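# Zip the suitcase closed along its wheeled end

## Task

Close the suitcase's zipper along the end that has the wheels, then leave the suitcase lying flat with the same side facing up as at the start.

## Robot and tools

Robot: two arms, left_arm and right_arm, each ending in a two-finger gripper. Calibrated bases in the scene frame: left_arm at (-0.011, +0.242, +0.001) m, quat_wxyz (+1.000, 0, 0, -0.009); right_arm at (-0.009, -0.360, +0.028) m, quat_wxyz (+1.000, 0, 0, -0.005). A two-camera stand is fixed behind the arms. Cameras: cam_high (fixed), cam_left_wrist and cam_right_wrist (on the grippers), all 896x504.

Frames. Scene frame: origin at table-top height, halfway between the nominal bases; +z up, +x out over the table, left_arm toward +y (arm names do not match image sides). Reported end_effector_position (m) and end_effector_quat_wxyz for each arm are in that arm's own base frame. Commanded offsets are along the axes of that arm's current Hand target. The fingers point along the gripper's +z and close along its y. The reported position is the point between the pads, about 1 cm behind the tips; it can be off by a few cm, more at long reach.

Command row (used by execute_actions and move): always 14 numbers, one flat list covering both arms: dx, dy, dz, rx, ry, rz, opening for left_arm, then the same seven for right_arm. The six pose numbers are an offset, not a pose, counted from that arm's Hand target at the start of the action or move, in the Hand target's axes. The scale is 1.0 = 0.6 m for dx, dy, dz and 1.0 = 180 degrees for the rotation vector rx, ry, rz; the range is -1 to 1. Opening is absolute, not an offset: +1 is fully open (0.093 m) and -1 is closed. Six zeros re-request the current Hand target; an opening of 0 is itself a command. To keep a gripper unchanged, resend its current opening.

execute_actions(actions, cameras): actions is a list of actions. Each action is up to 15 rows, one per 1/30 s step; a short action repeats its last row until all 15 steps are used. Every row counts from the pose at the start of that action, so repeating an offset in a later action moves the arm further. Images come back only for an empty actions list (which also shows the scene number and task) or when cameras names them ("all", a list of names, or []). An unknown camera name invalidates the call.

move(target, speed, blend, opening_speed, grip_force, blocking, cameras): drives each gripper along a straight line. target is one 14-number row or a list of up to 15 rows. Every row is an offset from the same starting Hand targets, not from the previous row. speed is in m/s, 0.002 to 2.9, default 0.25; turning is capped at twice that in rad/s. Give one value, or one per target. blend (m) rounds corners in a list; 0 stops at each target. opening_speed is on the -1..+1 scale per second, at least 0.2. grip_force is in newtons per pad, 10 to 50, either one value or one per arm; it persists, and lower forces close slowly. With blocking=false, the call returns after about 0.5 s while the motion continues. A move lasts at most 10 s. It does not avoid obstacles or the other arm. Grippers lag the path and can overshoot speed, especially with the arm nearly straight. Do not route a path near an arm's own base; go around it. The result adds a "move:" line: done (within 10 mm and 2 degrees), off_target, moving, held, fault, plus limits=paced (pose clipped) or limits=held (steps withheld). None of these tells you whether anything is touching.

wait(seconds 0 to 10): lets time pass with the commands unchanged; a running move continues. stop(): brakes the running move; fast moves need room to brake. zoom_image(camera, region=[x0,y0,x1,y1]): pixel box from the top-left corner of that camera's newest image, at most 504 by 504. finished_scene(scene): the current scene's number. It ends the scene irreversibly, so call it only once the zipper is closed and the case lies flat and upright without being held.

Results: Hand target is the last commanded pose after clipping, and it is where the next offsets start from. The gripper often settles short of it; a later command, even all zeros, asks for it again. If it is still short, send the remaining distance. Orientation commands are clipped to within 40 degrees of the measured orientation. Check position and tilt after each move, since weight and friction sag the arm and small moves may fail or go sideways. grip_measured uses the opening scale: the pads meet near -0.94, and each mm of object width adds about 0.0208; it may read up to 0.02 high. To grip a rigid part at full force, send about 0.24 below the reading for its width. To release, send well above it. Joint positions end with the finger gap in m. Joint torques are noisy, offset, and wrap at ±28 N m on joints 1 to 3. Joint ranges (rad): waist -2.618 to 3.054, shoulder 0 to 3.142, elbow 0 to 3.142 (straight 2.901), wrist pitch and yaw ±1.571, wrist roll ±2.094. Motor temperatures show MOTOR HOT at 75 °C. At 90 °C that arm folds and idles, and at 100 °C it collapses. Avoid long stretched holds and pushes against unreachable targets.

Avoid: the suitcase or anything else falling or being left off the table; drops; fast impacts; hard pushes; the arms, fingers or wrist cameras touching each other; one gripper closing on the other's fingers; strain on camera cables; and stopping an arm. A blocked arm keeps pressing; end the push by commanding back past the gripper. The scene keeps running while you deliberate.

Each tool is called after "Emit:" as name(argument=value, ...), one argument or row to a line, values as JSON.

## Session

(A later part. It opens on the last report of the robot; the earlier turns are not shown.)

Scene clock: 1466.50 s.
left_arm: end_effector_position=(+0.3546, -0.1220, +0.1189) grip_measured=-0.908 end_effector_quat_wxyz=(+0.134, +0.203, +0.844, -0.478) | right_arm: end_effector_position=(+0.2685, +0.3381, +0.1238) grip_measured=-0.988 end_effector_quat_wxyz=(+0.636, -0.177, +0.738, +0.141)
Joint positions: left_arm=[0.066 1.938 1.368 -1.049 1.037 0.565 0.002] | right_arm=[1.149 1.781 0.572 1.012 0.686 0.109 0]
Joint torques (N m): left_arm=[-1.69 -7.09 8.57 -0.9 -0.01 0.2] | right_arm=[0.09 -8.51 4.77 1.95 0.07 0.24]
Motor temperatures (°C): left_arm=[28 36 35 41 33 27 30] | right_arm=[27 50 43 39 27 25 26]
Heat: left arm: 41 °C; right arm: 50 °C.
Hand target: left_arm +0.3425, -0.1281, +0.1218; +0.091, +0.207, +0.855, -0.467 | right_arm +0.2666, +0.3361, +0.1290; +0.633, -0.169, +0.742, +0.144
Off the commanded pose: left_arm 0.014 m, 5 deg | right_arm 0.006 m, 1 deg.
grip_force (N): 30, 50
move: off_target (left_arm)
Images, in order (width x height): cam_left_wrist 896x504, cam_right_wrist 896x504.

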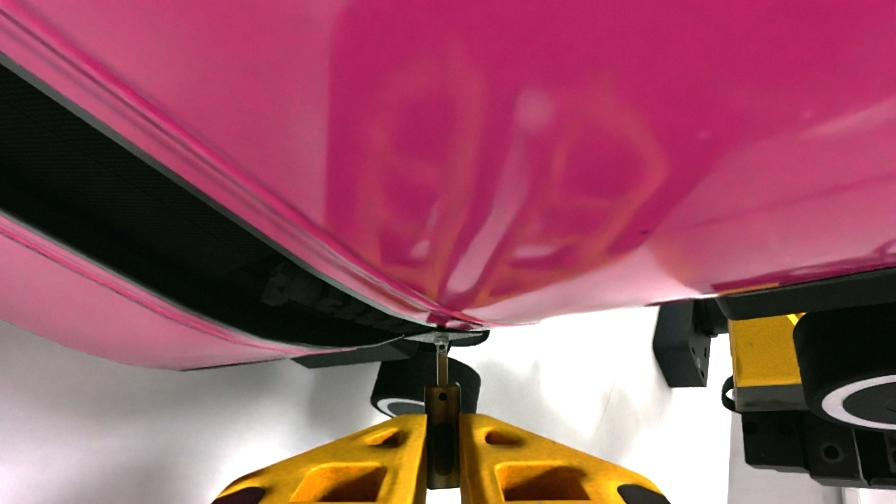

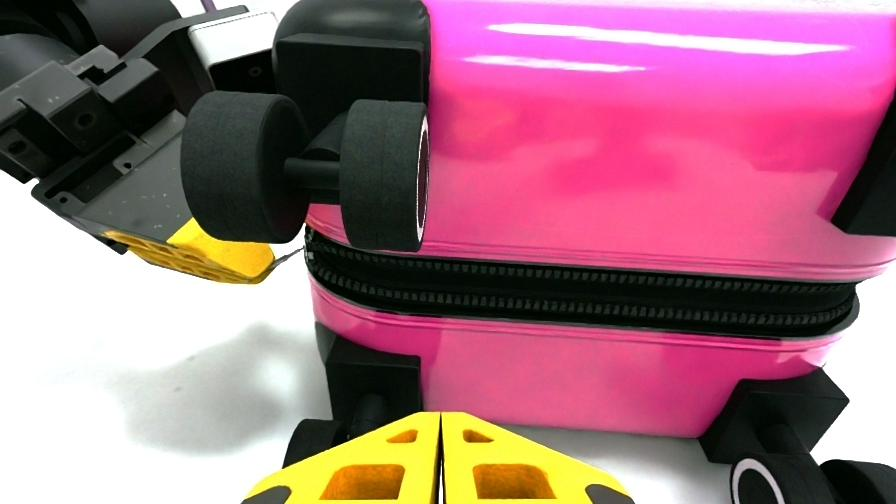

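Emit:
move(
  target=[0.0395, -0.0315, 0.0185, 0.0, 0.0, 0.0, -1.0, 0, 0, 0, 0, 0, 0, -1.0],
  speed=0.04,
  cameras=["cam_left_wrist", "cam_right_wrist"],
)

Emit:
zoom_image(
  camera="cam_right_wrist",
  region=[200, 180, 500, 340],
)

Scene clock: 1475.40 s.
left_arm: end_effector_position=(+0.3363, -0.1304, +0.1123) grip_measured=-0.908 end_effector_quat_wxyz=(+0.134, +0.205, +0.840, -0.484) | right_arm: end_effector_position=(+0.2685, +0.3381, +0.1238) grip_measured=-0.988 end_effector_quat_wxyz=(+0.636, -0.177, +0.738, +0.141)
Joint positions: left_arm=[0.047 1.881 1.255 -0.974 1.051 0.544 0.002] | right_arm=[1.149 1.781 0.572 1.012 0.686 0.109 0]
Joint torques (N m): left_arm=[-2.92 -11.29 4.62 -0.76 -0.09 -0.11] | right_arm=[-0.01 -8.79 4.62 2.01 0.09 0.27]
Heat: left arm: 39 °C; right arm: 51 °C.
Hand target: left_arm +0.3125, -0.1400, +0.1218; +0.091, +0.207, +0.855, -0.467 | right_arm +0.2666, +0.3361, +0.1290; +0.633, -0.169, +0.742, +0.144
Off the commanded pose: left_arm 0.027 m, 6 deg | right_arm 0.006 m, 1 deg.
grip_force (N): 30, 50
move: off_target (left_arm)
Images, in order (width x height): cam_left_wrist 896x504, cam_right_wrist 896x504.

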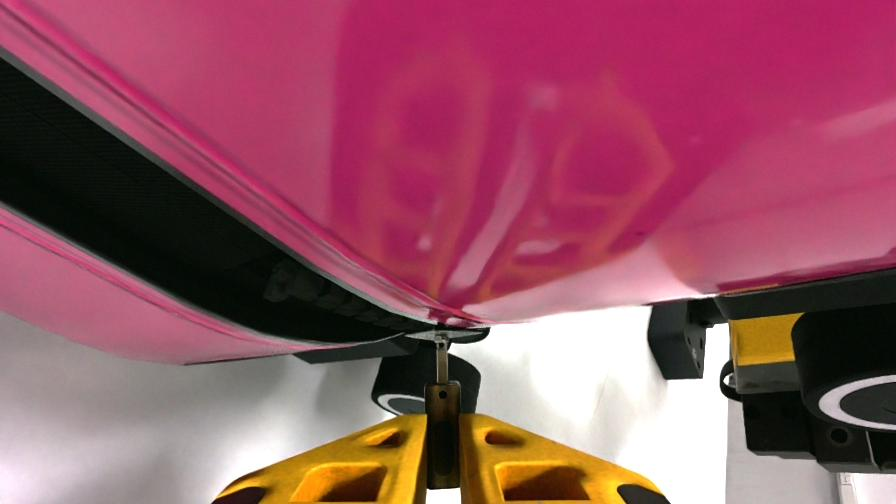

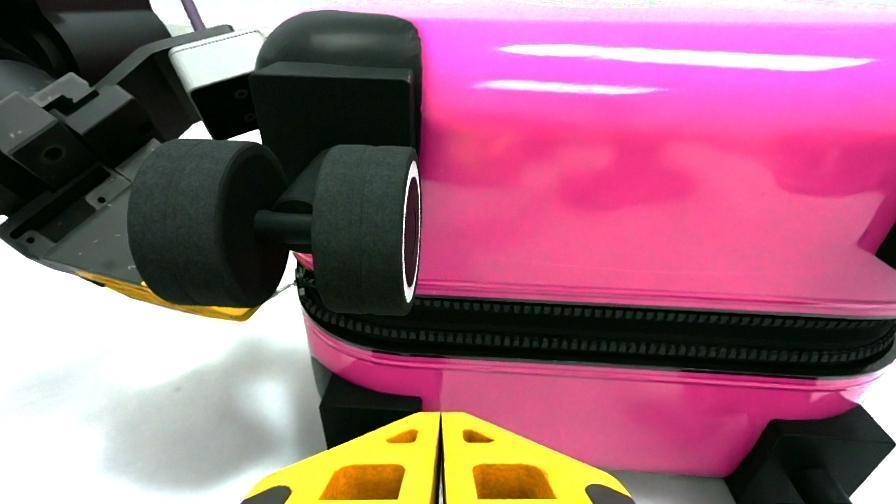

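Scaled by 1.680.

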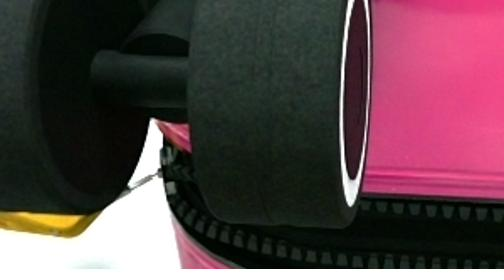

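Emit:
move(
  target=[-0.0317, 0.0275, -0.0123, 0.0, 0.0, 0.0, -1.0, -0.0632, -0.046, -0.0268, 0.0, -0.05, 0.0, -1.0],
  speed=0.08,
  cameras=["cam_right_wrist"],
)

Scene clock: 1493.50 s.
left_arm: end_effector_position=(+0.3465, -0.1260, +0.1138) grip_measured=-0.908 end_effector_quat_wxyz=(+0.126, +0.205, +0.847, -0.474) | right_arm: end_effector_position=(+0.2708, +0.3059, +0.1482) grip_measured=-0.988 end_effector_quat_wxyz=(+0.671, -0.171, +0.709, +0.132)
Joint positions: left_arm=[0.052 1.92 1.33 -1.029 1.024 0.553 0.002] | right_arm=[1.106 1.689 0.46 1.147 0.674 0.008 0]
Joint torques (N m): left_arm=[-1.32 -7.1 8.84 -0.83 0.11 0.19] | right_arm=[-0.49 -7.12 4.34 3.08 -0.14 -0.09]
Motor temperatures (°C): left_arm=[28 42 35 38 32 27 30] | right_arm=[27 51 41 40 27 25 26]
Heat: left arm: 42 °C; right arm: 51 °C.
Hand target: left_arm +0.3371, -0.1311, +0.1200; +0.091, +0.207, +0.855, -0.467 | right_arm +0.2696, +0.3069, +0.1689; +0.689, -0.157, +0.690, +0.157
Off the commanded pose: left_arm 0.012 m, 4 deg | right_arm 0.021 m, 4 deg.
grip_force (N): 30, 50
move: off_target (left_arm, right_arm)
Images, in order (width x height): cam_right_wrist 896x504.

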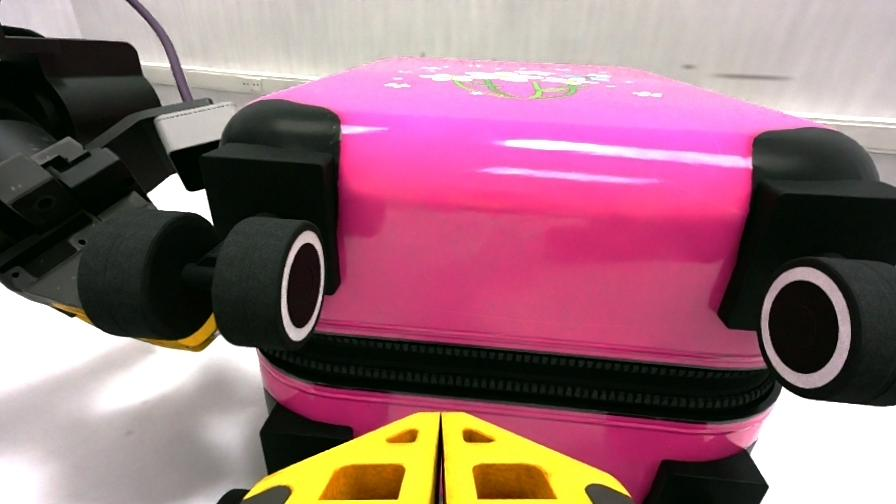

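Emit:
move(
  target=[0.0, 0.0, 0.0, 0.0, 0.0, 0.0, -1.0, 0.0, 0.03, 0.1167, 0.0, 0.0, 0.0, -1.0],
  speed=0.08,
  cameras=["cam_right_wrist"],
)

Scene clock: 1503.03 s.
left_arm: end_effector_position=(+0.3465, -0.1260, +0.1138) grip_measured=-0.908 end_effector_quat_wxyz=(+0.126, +0.205, +0.847, -0.474) | right_arm: end_effector_position=(+0.3225, +0.3470, +0.1665) grip_measured=-0.988 end_effector_quat_wxyz=(+0.689, -0.150, +0.692, +0.154)
Joint positions: left_arm=[0.052 1.92 1.33 -1.029 1.024 0.553 0.002] | right_arm=[1.02 1.861 0.71 1.147 0.588 0.008 0]
Joint torques (N m): left_arm=[-1.32 -7.13 8.84 -0.84 0.11 0.18] | right_arm=[-0.72 -6.09 6.98 2.37 -0.2 -0.05]
Heat: left arm: 42 °C; right arm: 49 °C.
Hand target: left_arm +0.3371, -0.1311, +0.1200; +0.091, +0.207, +0.855, -0.467 | right_arm +0.3250, +0.3534, +0.1689; +0.689, -0.157, +0.690, +0.157
Off the commanded pose: left_arm 0.012 m, 4 deg | right_arm 0.007 m, 1 deg.
grip_force (N): 30, 50
move: off_target (left_arm)
Images, in order (width x height): cam_right_wrist 896x504.

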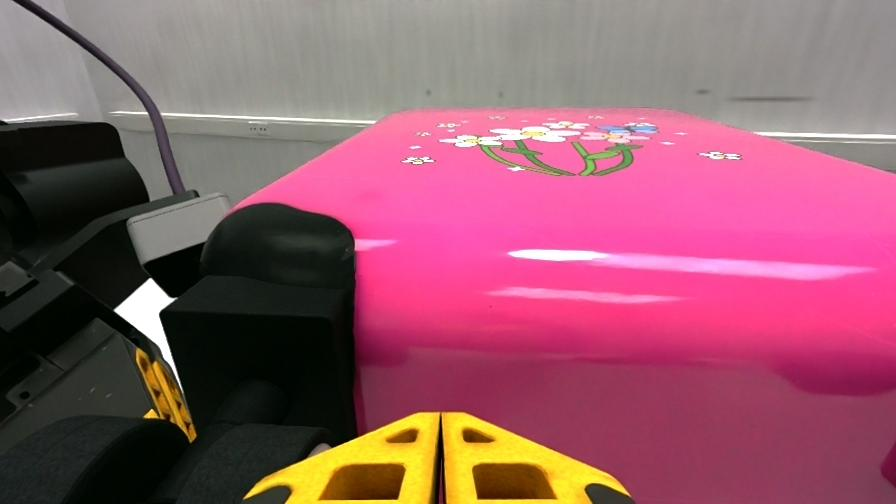

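Emit:
move(
  target=[0.0, 0.0, 0.0, 0.0, 0.0, 0.0, -1.0, 0.0, 0.01, 0.055, 0.0, 0.0, 0.0, -1.0],
  speed=0.05,
  cameras=["cam_left_wrist", "cam_right_wrist"],
)

Scene clock: 1506.50 s.
left_arm: end_effector_position=(+0.3484, -0.1233, +0.1125) grip_measured=-0.908 end_effector_quat_wxyz=(+0.125, +0.200, +0.850, -0.471) | right_arm: end_effector_position=(+0.3508, +0.3603, +0.1701) grip_measured=-0.988 end_effector_quat_wxyz=(+0.697, -0.136, +0.688, +0.150)
Joint positions: left_arm=[0.058 1.924 1.335 -1.029 1.017 0.547 0.002] | right_arm=[0.982 1.947 0.835 1.132 0.576 0.006 0]
Joint torques (N m): left_arm=[-1.88 -7.42 8.59 -0.84 0.18 0.19] | right_arm=[-0.44 -6.91 7.86 2.01 -0.42 -0.07]
Heat: left arm: 42 °C; right arm: 49 °C.
Hand target: left_arm +0.3371, -0.1311, +0.1200; +0.091, +0.207, +0.855, -0.467 | right_arm +0.3521, +0.3731, +0.1689; +0.689, -0.157, +0.690, +0.157
Off the commanded pose: left_arm 0.016 m, 4 deg | right_arm 0.013 m, 3 deg.
grip_force (N): 30, 50
move: off_target (left_arm, right_arm)
Images, in order (width x height): cam_left_wrist 896x504, cam_right_wrist 896x504.

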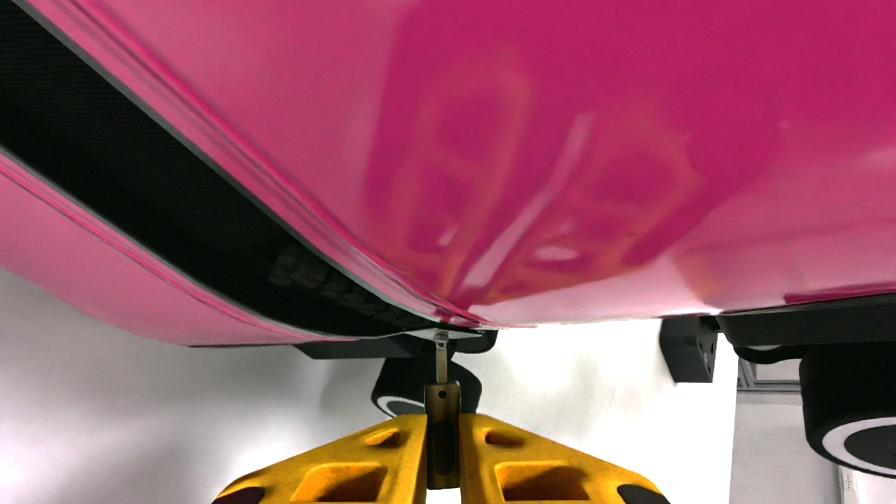

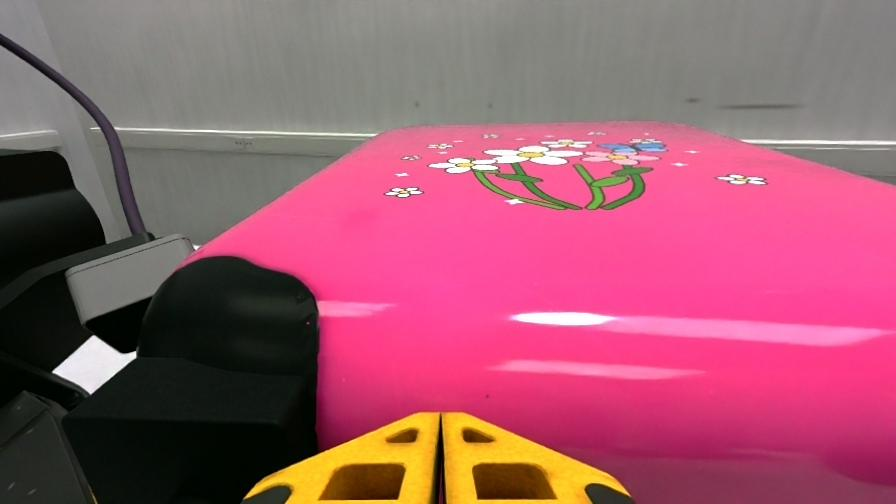

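Emit:
move(
  target=[0.036, -0.0378, 0.0298, 0.0, 0.0, 0.0, -1.0, 0.0, -0.0033, 0.0262, 0.0, 0.0, 0.0, -1.0],
  speed=0.04,
  cameras=["cam_left_wrist", "cam_right_wrist"],
)

Scene clock: 1511.57 s.
left_arm: end_effector_position=(+0.3498, -0.1234, +0.1090) grip_measured=-0.908 end_effector_quat_wxyz=(+0.146, +0.176, +0.859, -0.459) | right_arm: end_effector_position=(+0.3536, +0.3645, +0.1699) grip_measured=-0.988 end_effector_quat_wxyz=(+0.698, -0.135, +0.687, +0.150)
Joint positions: left_arm=[0.053 1.858 1.238 -0.868 1.002 0.412 0.002] | right_arm=[0.982 1.964 0.856 1.13 0.576 0.005 0]
Joint torques (N m): left_arm=[-5.7 -11.28 2.96 -1.01 0.33 0.55] | right_arm=[-1.81 -5.39 10.4 1.83 -0.7 -0.04]
Heat: left arm: 42 °C; right arm: 48 °C.
Hand target: left_arm +0.3070, -0.1510, +0.1199; +0.091, +0.207, +0.855, -0.467 | right_arm +0.3672, +0.3781, +0.1689; +0.689, -0.157, +0.690, +0.157
Off the commanded pose: left_arm 0.052 m, 7 deg | right_arm 0.019 m, 3 deg.
grip_force (N): 30, 50
move: off_target (left_arm, right_arm)
Images, in order (width x height): cam_left_wrist 896x504, cam_right_wrist 896x504.

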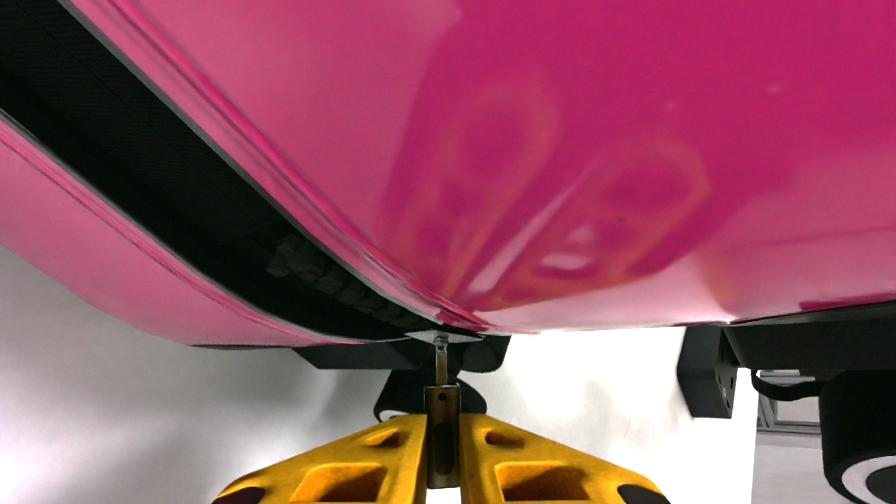

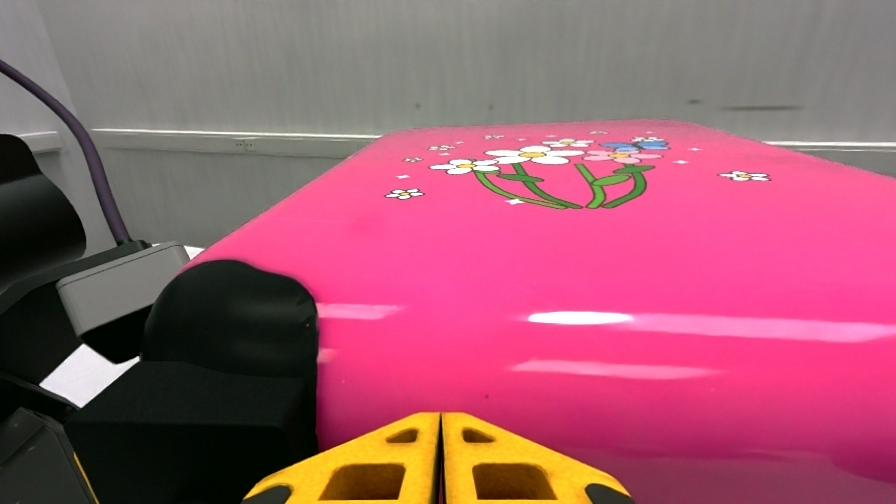

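Emit:
move(
  target=[
    [-0.0453, 0.0487, -0.0325, 0.0, 0.0, 0.0, -1.0, -0.002, -0.013, -0.204, 0.0, 0.0, 0.0, -1.0],
    [-0.0453, 0.0487, -0.0325, 0.0, 0.0, 0.0, -1.0, -0.152, 0.093, -0.264, 0.0573, 0.1932, 0.018, -1.0],
    [-0.0453, 0.0487, -0.0325, 0.0, 0.0, 0.0, -1.0, -0.057, 0.131, -0.174, 0.0573, 0.1932, 0.018, -1.0],
  ],
  speed=0.1,
  blend=[0.03, 0.03, 0],
  cameras=["all"],
)

Scene clock: 1571.20 s.
left_arm: end_effector_position=(+0.3517, -0.1263, +0.1106) grip_measured=-0.908 end_effector_quat_wxyz=(+0.121, +0.216, +0.849, -0.468) | right_arm: end_effector_position=(+0.2345, +0.3924, +0.1934) grip_measured=-0.988 end_effector_quat_wxyz=(+0.450, -0.126, +0.884, +0.034)
Joint positions: left_arm=[0.046 1.953 1.373 -1.056 1.007 0.581 0.002] | right_arm=[1.297 1.821 1.527 -0.706 0.789 0.77 0]
Joint torques (N m): left_arm=[-0.32 -7.06 8.64 -0.76 0.27 0.05] | right_arm=[-0.46 -7.57 8.13 2.23 0.22 -0.11]
Motor temperatures (°C): left_arm=[31 48 34 36 31 27 30] | right_arm=[27 44 49 41 28 25 26]
Heat: left arm: 48 °C; right arm: 49 °C.
Hand target: left_arm +0.3450, -0.1281, +0.1178; +0.091, +0.207, +0.855, -0.467 | right_arm +0.2391, +0.4038, +0.2032; +0.459, -0.115, +0.879, +0.060
Off the commanded pose: left_arm 0.010 m, 4 deg | right_arm 0.016 m, 3 deg.
grip_force (N): 30, 50
move: off_target (left_arm, right_arm)

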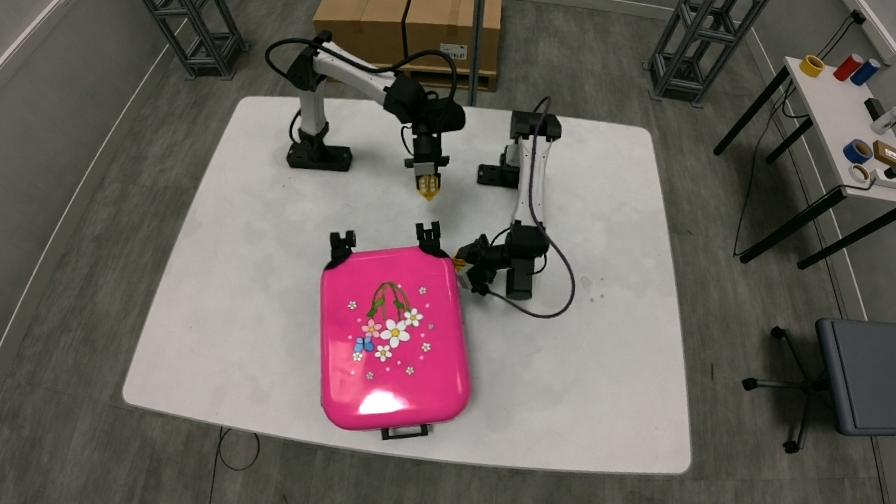

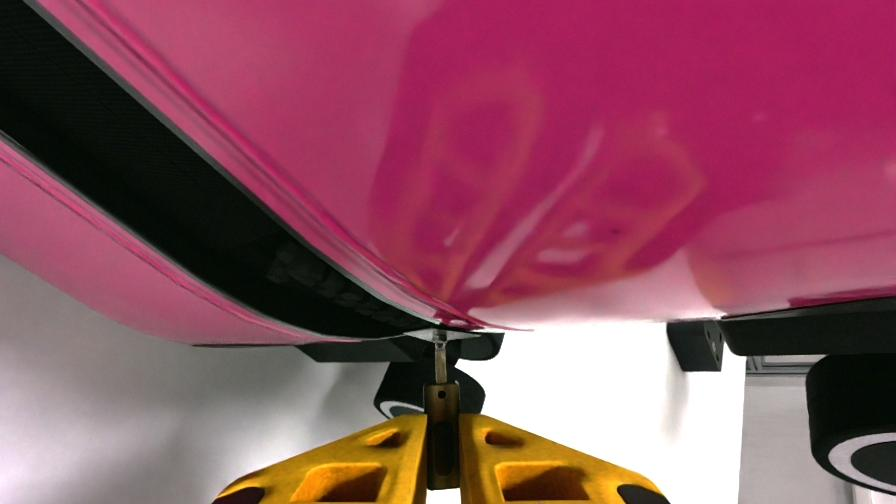

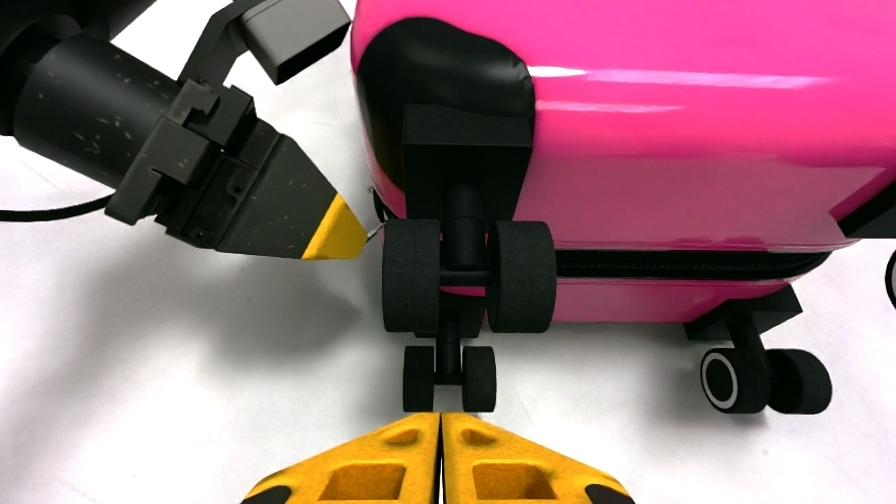

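Emit:
move(
  target=[0.0, 0.0, 0.0, 0.0, 0.0, 0.0, -1.0, 0.0, -0.03, 0.1, 0.0, 0.0, 0.0, -1.0],
  speed=0.06,
  cameras=["cam_right_wrist"],
)

Scene clock: 1584.97 s.
left_arm: end_effector_position=(+0.3520, -0.1262, +0.1107) grip_measured=-0.908 end_effector_quat_wxyz=(+0.122, +0.217, +0.849, -0.467) | right_arm: end_effector_position=(+0.2855, +0.3927, +0.1695) grip_measured=-0.988 end_effector_quat_wxyz=(+0.452, -0.121, +0.883, +0.047)
Joint positions: left_arm=[0.046 1.953 1.375 -1.056 1.005 0.581 0.002] | right_arm=[1.169 1.861 1.458 -0.478 0.706 0.634 0]
Joint torques (N m): left_arm=[-0.34 -7.06 8.62 -0.76 0.28 0.05] | right_arm=[-0.76 -7.46 6.26 2.47 0.16 -0.1]
Heat: left arm: 47 °C; right arm: 48 °C.
Hand target: left_arm +0.3450, -0.1281, +0.1178; +0.091, +0.207, +0.855, -0.467 | right_arm +0.2912, +0.3992, +0.1688; +0.459, -0.115, +0.879, +0.060
Off the commanded pose: left_arm 0.010 m, 4 deg | right_arm 0.009 m, 2 deg.
grip_force (N): 30, 50
move: off_target (left_arm)
Images, in order (width x height): cam_right_wrist 896x504.

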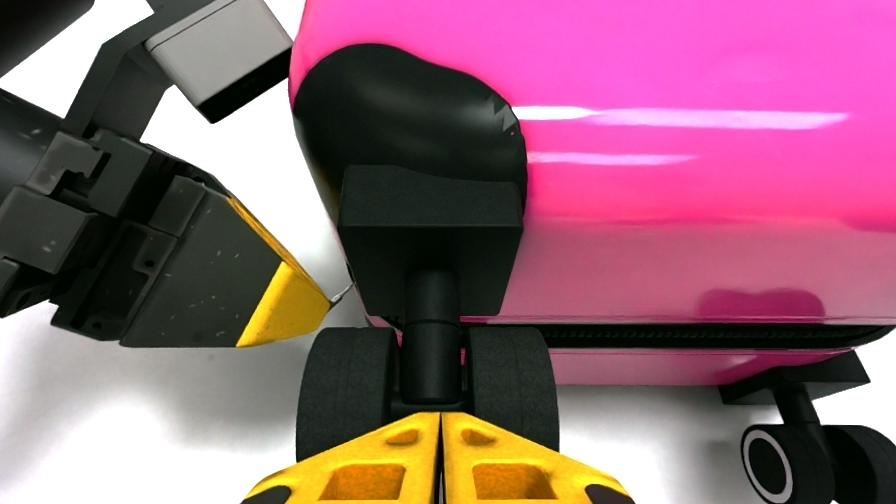

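Emit:
move(
  target=[0.0, 0.0, 0.0, 0.0, 0.0, 0.0, -1.0, 0.0, 0.004, 0.05, 0.0, 0.0, 0.0, -1.0],
  speed=0.05,
  cameras=["cam_left_wrist", "cam_right_wrist"],
)

Scene clock: 1589.93 s.
left_arm: end_effector_position=(+0.3572, -0.1217, +0.1110) grip_measured=-0.908 end_effector_quat_wxyz=(+0.122, +0.207, +0.854, -0.462) | right_arm: end_effector_position=(+0.2924, +0.4034, +0.1648) grip_measured=-0.988 end_effector_quat_wxyz=(+0.461, -0.129, +0.876, +0.054)
Joint positions: left_arm=[0.055 1.959 1.391 -1.056 0.994 0.561 0.002] | right_arm=[1.163 1.892 1.459 -0.407 0.7 0.594 0]
Joint torques (N m): left_arm=[-0.98 -7.49 7.38 -0.77 0.36 0.21] | right_arm=[-2.99 -4.94 7.64 2.68 0.01 -0.07]
Heat: left arm: 47 °C; right arm: 48 °C.
Hand target: left_arm +0.3450, -0.1281, +0.1178; +0.091, +0.207, +0.855, -0.467 | right_arm +0.3144, +0.4079, +0.1517; +0.459, -0.115, +0.879, +0.060
Off the commanded pose: left_arm 0.015 m, 4 deg | right_arm 0.026 m, 2 deg.
grip_force (N): 30, 50
move: off_target (left_arm, right_arm)
Images, in order (width x height): cam_left_wrist 896x504, cam_right_wrist 896x504.

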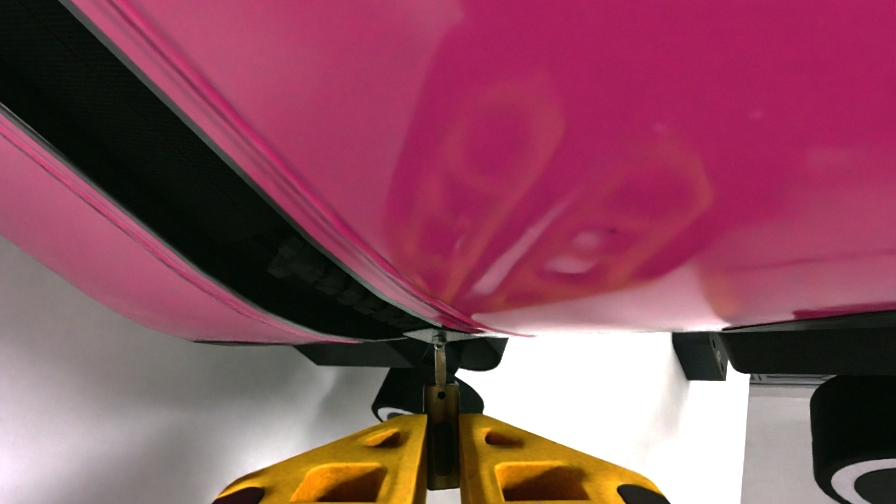

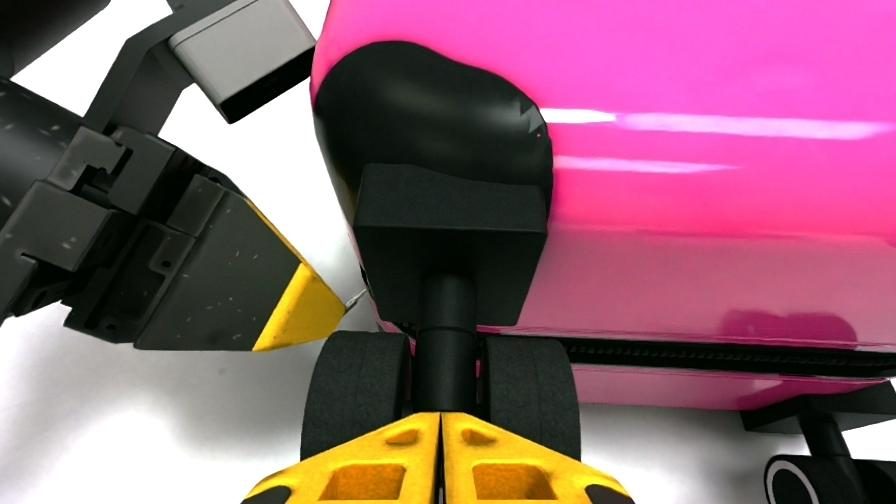

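Emit:
move(
  target=[0.0433, -0.0417, 0.03, 0.0, 0.0, 0.0, -1.0, 0.0, 0.0, 0.0333, 0.0, 0.0, 0.0, -1.0],
  speed=0.04,
  cameras=["cam_left_wrist", "cam_right_wrist"],
)

Scene clock: 1595.90 s.
left_arm: end_effector_position=(+0.3574, -0.1238, +0.1079) grip_measured=-0.908 end_effector_quat_wxyz=(+0.160, +0.202, +0.859, -0.443) | right_arm: end_effector_position=(+0.2948, +0.4067, +0.1644) grip_measured=-0.988 end_effector_quat_wxyz=(+0.462, -0.137, +0.874, +0.053)
Joint positions: left_arm=[0.044 1.872 1.266 -0.859 0.976 0.45 0.002] | right_arm=[1.16 1.902 1.468 -0.396 0.695 0.569 0]
Joint torques (N m): left_arm=[-4.42 -10.81 2.47 -1.18 0.56 0.29] | right_arm=[-4.7 -2.77 7.13 3.06 -0.18 -0.13]
Heat: left arm: 46 °C; right arm: 48 °C.
Hand target: left_arm +0.3100, -0.1481, +0.1180; +0.091, +0.207, +0.855, -0.467 | right_arm +0.3302, +0.4121, +0.1402; +0.459, -0.115, +0.879, +0.060
Off the commanded pose: left_arm 0.054 m, 8 deg | right_arm 0.043 m, 3 deg.
grip_force (N): 30, 50
move: off_target (left_arm, right_arm)
Images, in order (width x height): cam_left_wrist 896x504, cam_right_wrist 896x504.

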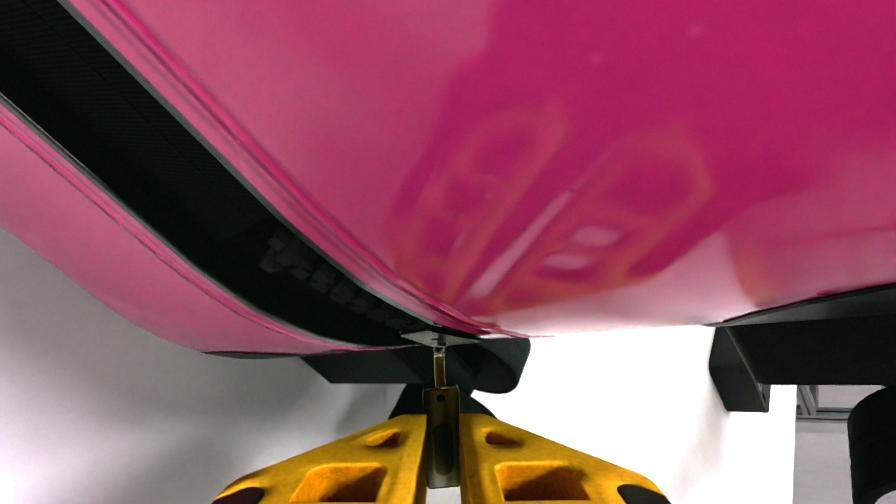

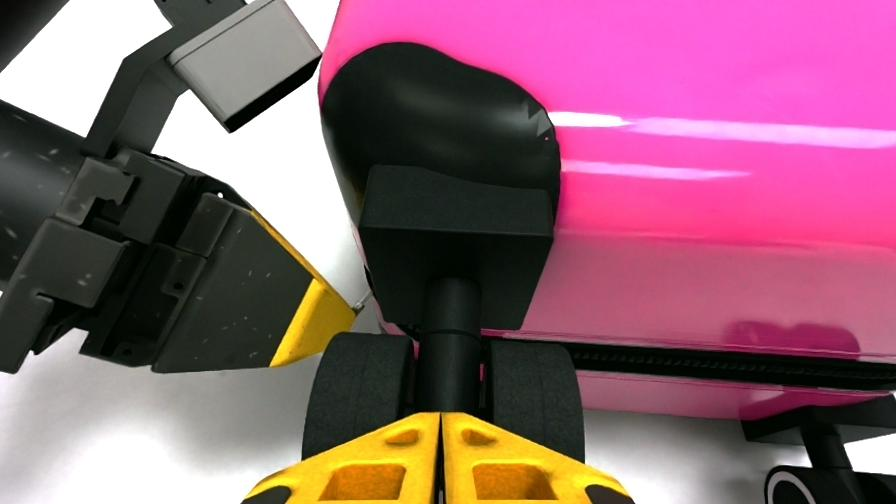

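Emit:
move(
  target=[-0.0607, 0.0332, -0.0227, 0.1483, -0.1801, -0.1732, -1.0, 0.0, 0.0, -0.045, 0.0, 0.0, 0.0, -1.0],
  speed=0.06,
  cameras=["cam_left_wrist", "cam_right_wrist"],
)

Scene clock: 1634.23 s.
left_arm: end_effector_position=(+0.3599, -0.1321, +0.1121) grip_measured=-0.908 end_effector_quat_wxyz=(+0.136, -0.187, +0.696, -0.680) | right_arm: end_effector_position=(+0.2947, +0.4089, +0.1651) grip_measured=-0.988 end_effector_quat_wxyz=(+0.462, -0.136, +0.874, +0.059)
Joint positions: left_arm=[0.066 1.946 0.523 1.324 1.175 -1.545 0.002] | right_arm=[1.16 1.902 1.468 -0.387 0.688 0.572 0]
Joint torques (N m): left_arm=[-0.49 -5.6 2.63 2.39 0.38 0.08] | right_arm=[-2.14 -6.74 7.09 2.29 0.13 0.21]
Motor temperatures (°C): left_arm=[30 46 33 36 31 27 30] | right_arm=[29 42 47 49 27 25 26]
Heat: left arm: 46 °C; right arm: 49 °C.
Hand target: left_arm +0.3520, -0.1370, +0.1229; +0.145, -0.146, +0.692, -0.692 | right_arm +0.3088, +0.4064, +0.1557; +0.459, -0.115, +0.879, +0.060
Off the commanded pose: left_arm 0.014 m, 5 deg | right_arm 0.017 m, 2 deg.
grip_force (N): 30, 50
move: off_target (left_arm, right_arm)
Images, in order (width x height): cam_left_wrist 896x504, cam_right_wrist 896x504.

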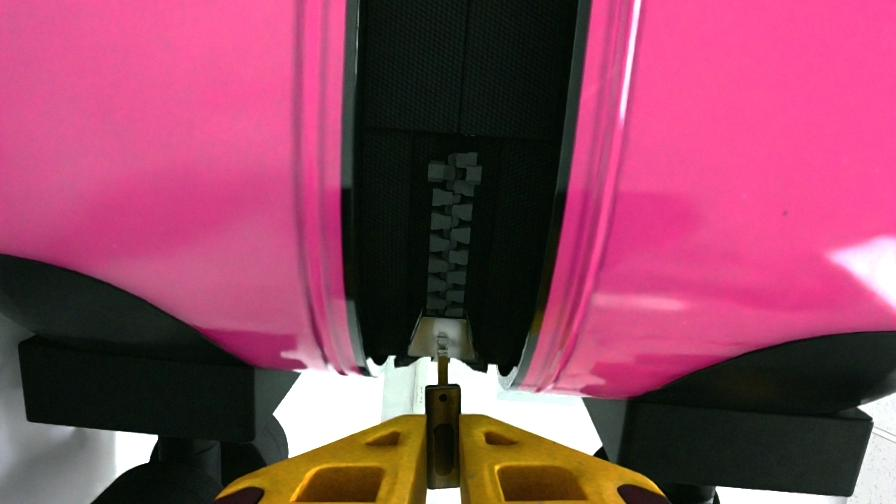

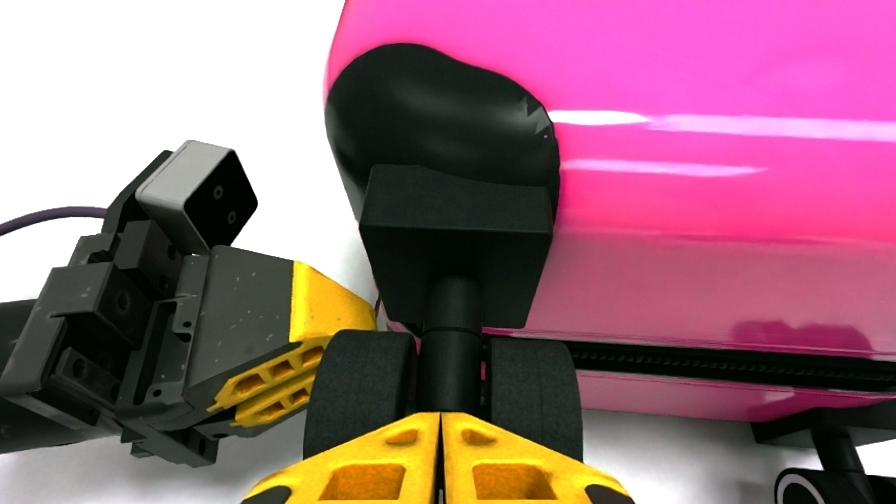

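Emit:
move(
  target=[0.0583, 0.0, 0.0, 0.0, 0.0, 0.0, -1.0, 0.0, 0.0, 0.05, 0.0, 0.0, 0.0, -1.0],
  speed=0.04,
  cameras=["cam_left_wrist", "cam_right_wrist"],
)

Scene clock: 1640.07 s.
left_arm: end_effector_position=(+0.3594, -0.1272, +0.1104) grip_measured=-0.908 end_effector_quat_wxyz=(+0.195, -0.220, +0.684, -0.668) | right_arm: end_effector_position=(+0.2964, +0.4165, +0.1647) grip_measured=-0.988 end_effector_quat_wxyz=(+0.463, -0.137, +0.873, +0.071)
Joint positions: left_arm=[0.046 1.935 0.436 1.439 1.02 -1.547 0.002] | right_arm=[1.158 1.916 1.477 -0.359 0.671 0.565 0]
Joint torques (N m): left_arm=[-1.74 -8.18 -0.36 2.14 1.4 0.03] | right_arm=[-5.23 -3.51 6.54 2.76 0.03 -0.18]
Heat: left arm: 46 °C; right arm: 47 °C.
Hand target: left_arm +0.3200, -0.1511, +0.1230; +0.145, -0.146, +0.692, -0.692 | right_arm +0.3326, +0.4127, +0.1385; +0.459, -0.115, +0.879, +0.060
Off the commanded pose: left_arm 0.048 m, 11 deg | right_arm 0.045 m, 3 deg.
grip_force (N): 30, 50
move: off_target (left_arm, right_arm)
Images, in order (width x height): cam_left_wrist 896x504, cam_right_wrist 896x504.

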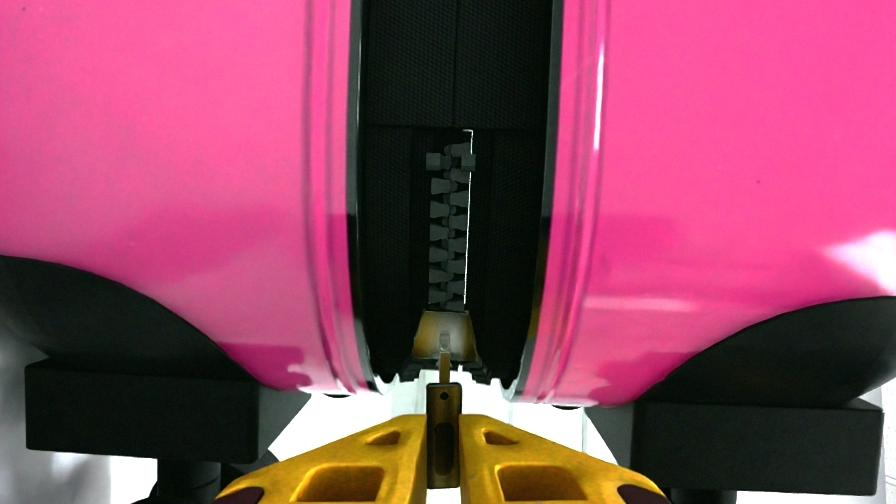

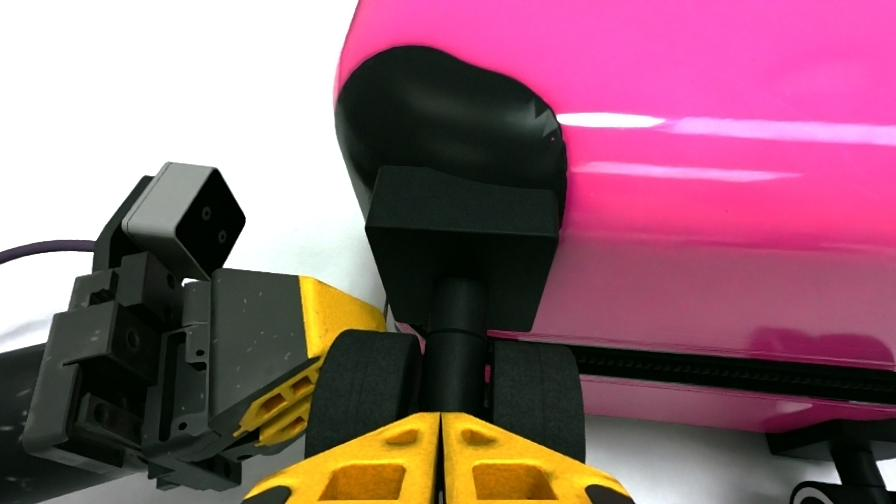

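Emit:
move(
  target=[
    [-0.055, 0.0, 0.0, 0.0, 0.0, 0.0, -1.0, 0.001, 0.009, -0.181, 0.0, 0.0, 0.0, -1.0],
    [-0.055, 0.0, 0.0, 0.0, 0.0, 0.0, -1.0, -0.107, -0.073, -0.273, 0.0, 0.0, 0.0, -1.0],
    [-0.055, 0.0, 0.0, 0.0, 0.0, 0.0, -1.0, -0.124, -0.154, -0.147, -0.014, 0.0556, -0.0095, -1.0],
  ],
  speed=0.1,
  blend=[0.03, 0.03, 0],
  cameras=["all"],
)

Scene clock: 1693.17 s.
left_arm: end_effector_position=(+0.3498, -0.1339, +0.1117) grip_measured=-0.908 end_effector_quat_wxyz=(+0.143, -0.181, +0.692, -0.684) | right_arm: end_effector_position=(+0.3288, +0.3154, +0.2462) grip_measured=-0.988 end_effector_quat_wxyz=(+0.384, -0.137, +0.911, +0.064)
Joint positions: left_arm=[0.061 1.952 0.477 1.412 1.169 -1.562 0.002] | right_arm=[0.915 1.703 1.642 -0.806 0.416 0.462 0]
Joint torques (N m): left_arm=[0.23 -5.39 5.87 1.78 0.38 0.06] | right_arm=[-0.18 -6.75 9.13 1.67 0.12 -0.11]
Heat: left arm: 46 °C; right arm: 45 °C.
Hand target: left_arm +0.3502, -0.1378, +0.1229; +0.145, -0.146, +0.692, -0.692 | right_arm +0.3277, +0.3158, +0.2500; +0.378, -0.143, +0.912, +0.062
Off the commanded pose: left_arm 0.012 m, 4 deg | right_arm 0.004 m, 1 deg.
grip_force (N): 30, 50
move: off_target (left_arm)

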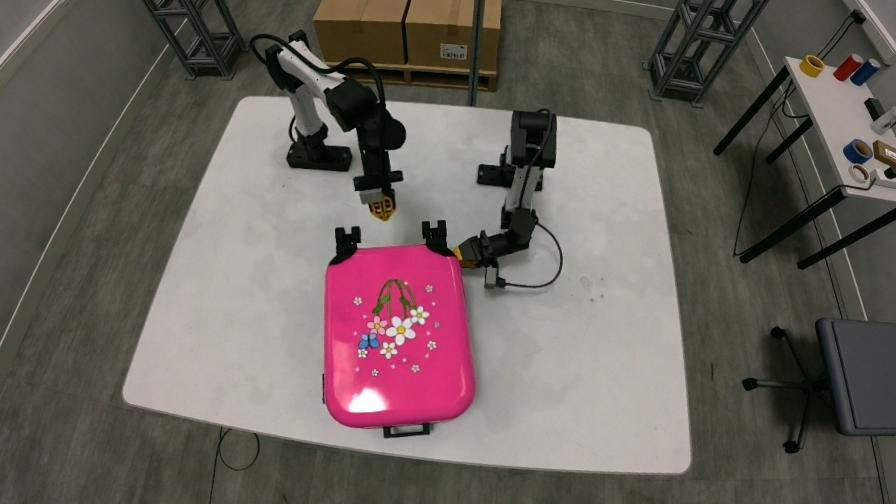

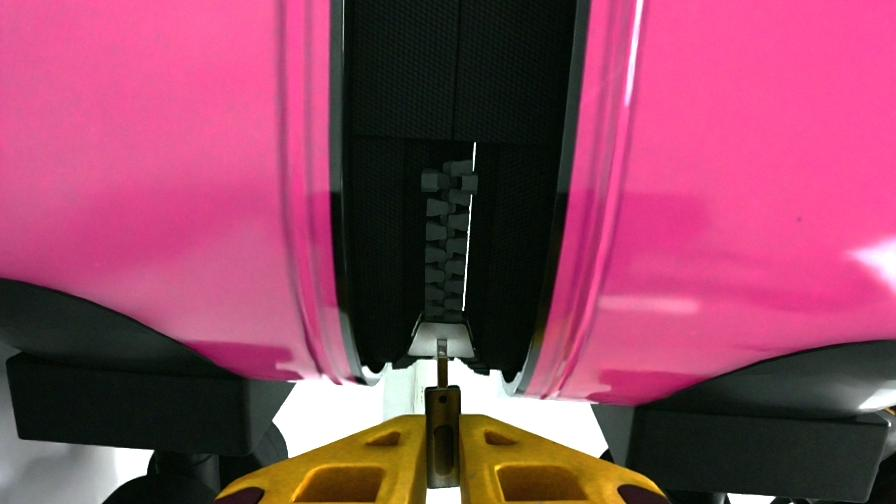

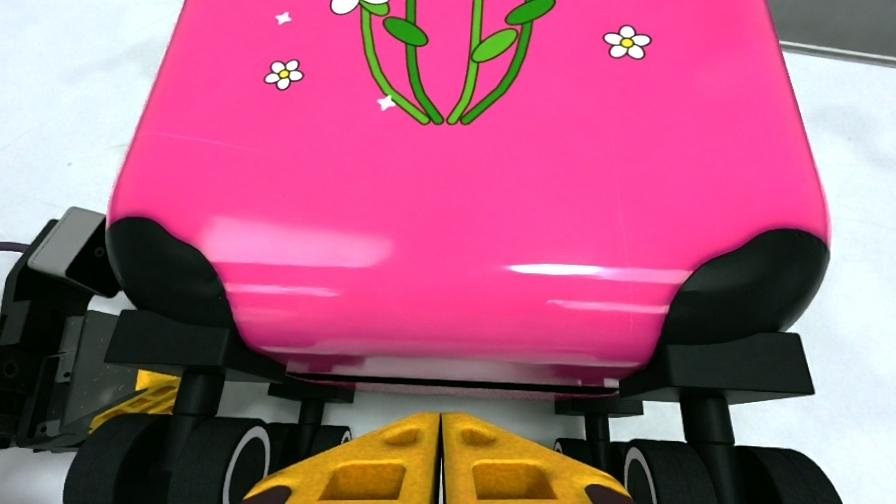

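Emit:
move(
  target=[0.0, 0.0, 0.0, 0.0, 0.0, 0.0, -1.0, 0.0, 0.0, 0.085, 0.0, 0.0, 0.0, -1.0],
  speed=0.08,
  cameras=["cam_right_wrist"],
)

Scene clock: 1699.37 s.
left_arm: end_effector_position=(+0.3498, -0.1339, +0.1117) grip_measured=-0.908 end_effector_quat_wxyz=(+0.143, -0.181, +0.692, -0.684) | right_arm: end_effector_position=(+0.3546, +0.3196, +0.2093) grip_measured=-0.988 end_effector_quat_wxyz=(+0.363, -0.145, +0.919, +0.047)
Joint positions: left_arm=[0.061 1.952 0.477 1.412 1.169 -1.562 0.002] | right_arm=[0.865 1.801 1.642 -0.749 0.382 0.419 0]
Joint torques (N m): left_arm=[0.21 -5.37 5.83 1.78 0.39 0.07] | right_arm=[-0.39 -7.28 6.52 2.6 0.06 -0.07]
Motor temperatures (°C): left_arm=[28 45 32 39 32 27 30] | right_arm=[30 43 46 44 27 25 26]
Heat: left arm: 45 °C; right arm: 46 °C.
Hand target: left_arm +0.3502, -0.1378, +0.1229; +0.145, -0.146, +0.692, -0.692 | right_arm +0.3620, +0.3271, +0.2140; +0.378, -0.143, +0.912, +0.062
Off the commanded pose: left_arm 0.012 m, 4 deg | right_arm 0.012 m, 3 deg.
grip_force (N): 30, 50
move: off_target (left_arm, right_arm)
Images, in order (width x height): cam_right_wrist 896x504.

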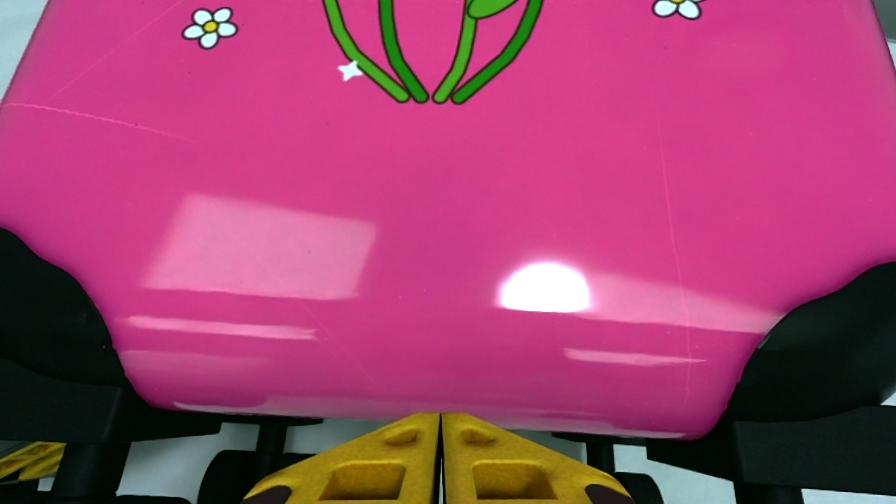

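Emit:
move(
  target=[0.0, 0.0, 0.0, 0.0, 0.0, 0.0, -1.0, 0.0, 0.0, 0.04, 0.0, 0.0, 0.0, -1.0],
  speed=0.05,
  cameras=["cam_right_wrist"],
)

Scene clock: 1702.67 s.
left_arm: end_effector_position=(+0.3498, -0.1339, +0.1117) grip_measured=-0.908 end_effector_quat_wxyz=(+0.143, -0.181, +0.692, -0.684) | right_arm: end_effector_position=(+0.3657, +0.3248, +0.1951) grip_measured=-0.988 end_effector_quat_wxyz=(+0.361, -0.149, +0.919, +0.046)
Joint positions: left_arm=[0.061 1.952 0.477 1.412 1.169 -1.562 0.002] | right_arm=[0.852 1.844 1.642 -0.706 0.372 0.402 0]
Joint torques (N m): left_arm=[0.21 -5.38 5.83 1.78 0.37 0.07] | right_arm=[-0.51 -7.06 6.56 2.77 0.01 -0.13]
Heat: left arm: 45 °C; right arm: 46 °C.
Hand target: left_arm +0.3502, -0.1378, +0.1229; +0.145, -0.146, +0.692, -0.692 | right_arm +0.3782, +0.3324, +0.1970; +0.378, -0.143, +0.912, +0.062
Off the commanded pose: left_arm 0.012 m, 4 deg | right_arm 0.015 m, 3 deg.
grip_force (N): 30, 50
move: off_target (left_arm, right_arm)
Images, in order (width x height): cam_right_wrist 896x504.

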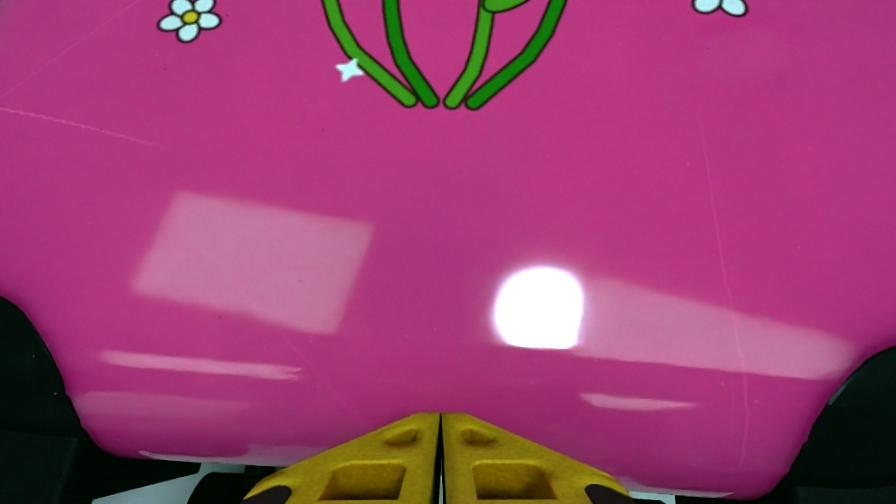

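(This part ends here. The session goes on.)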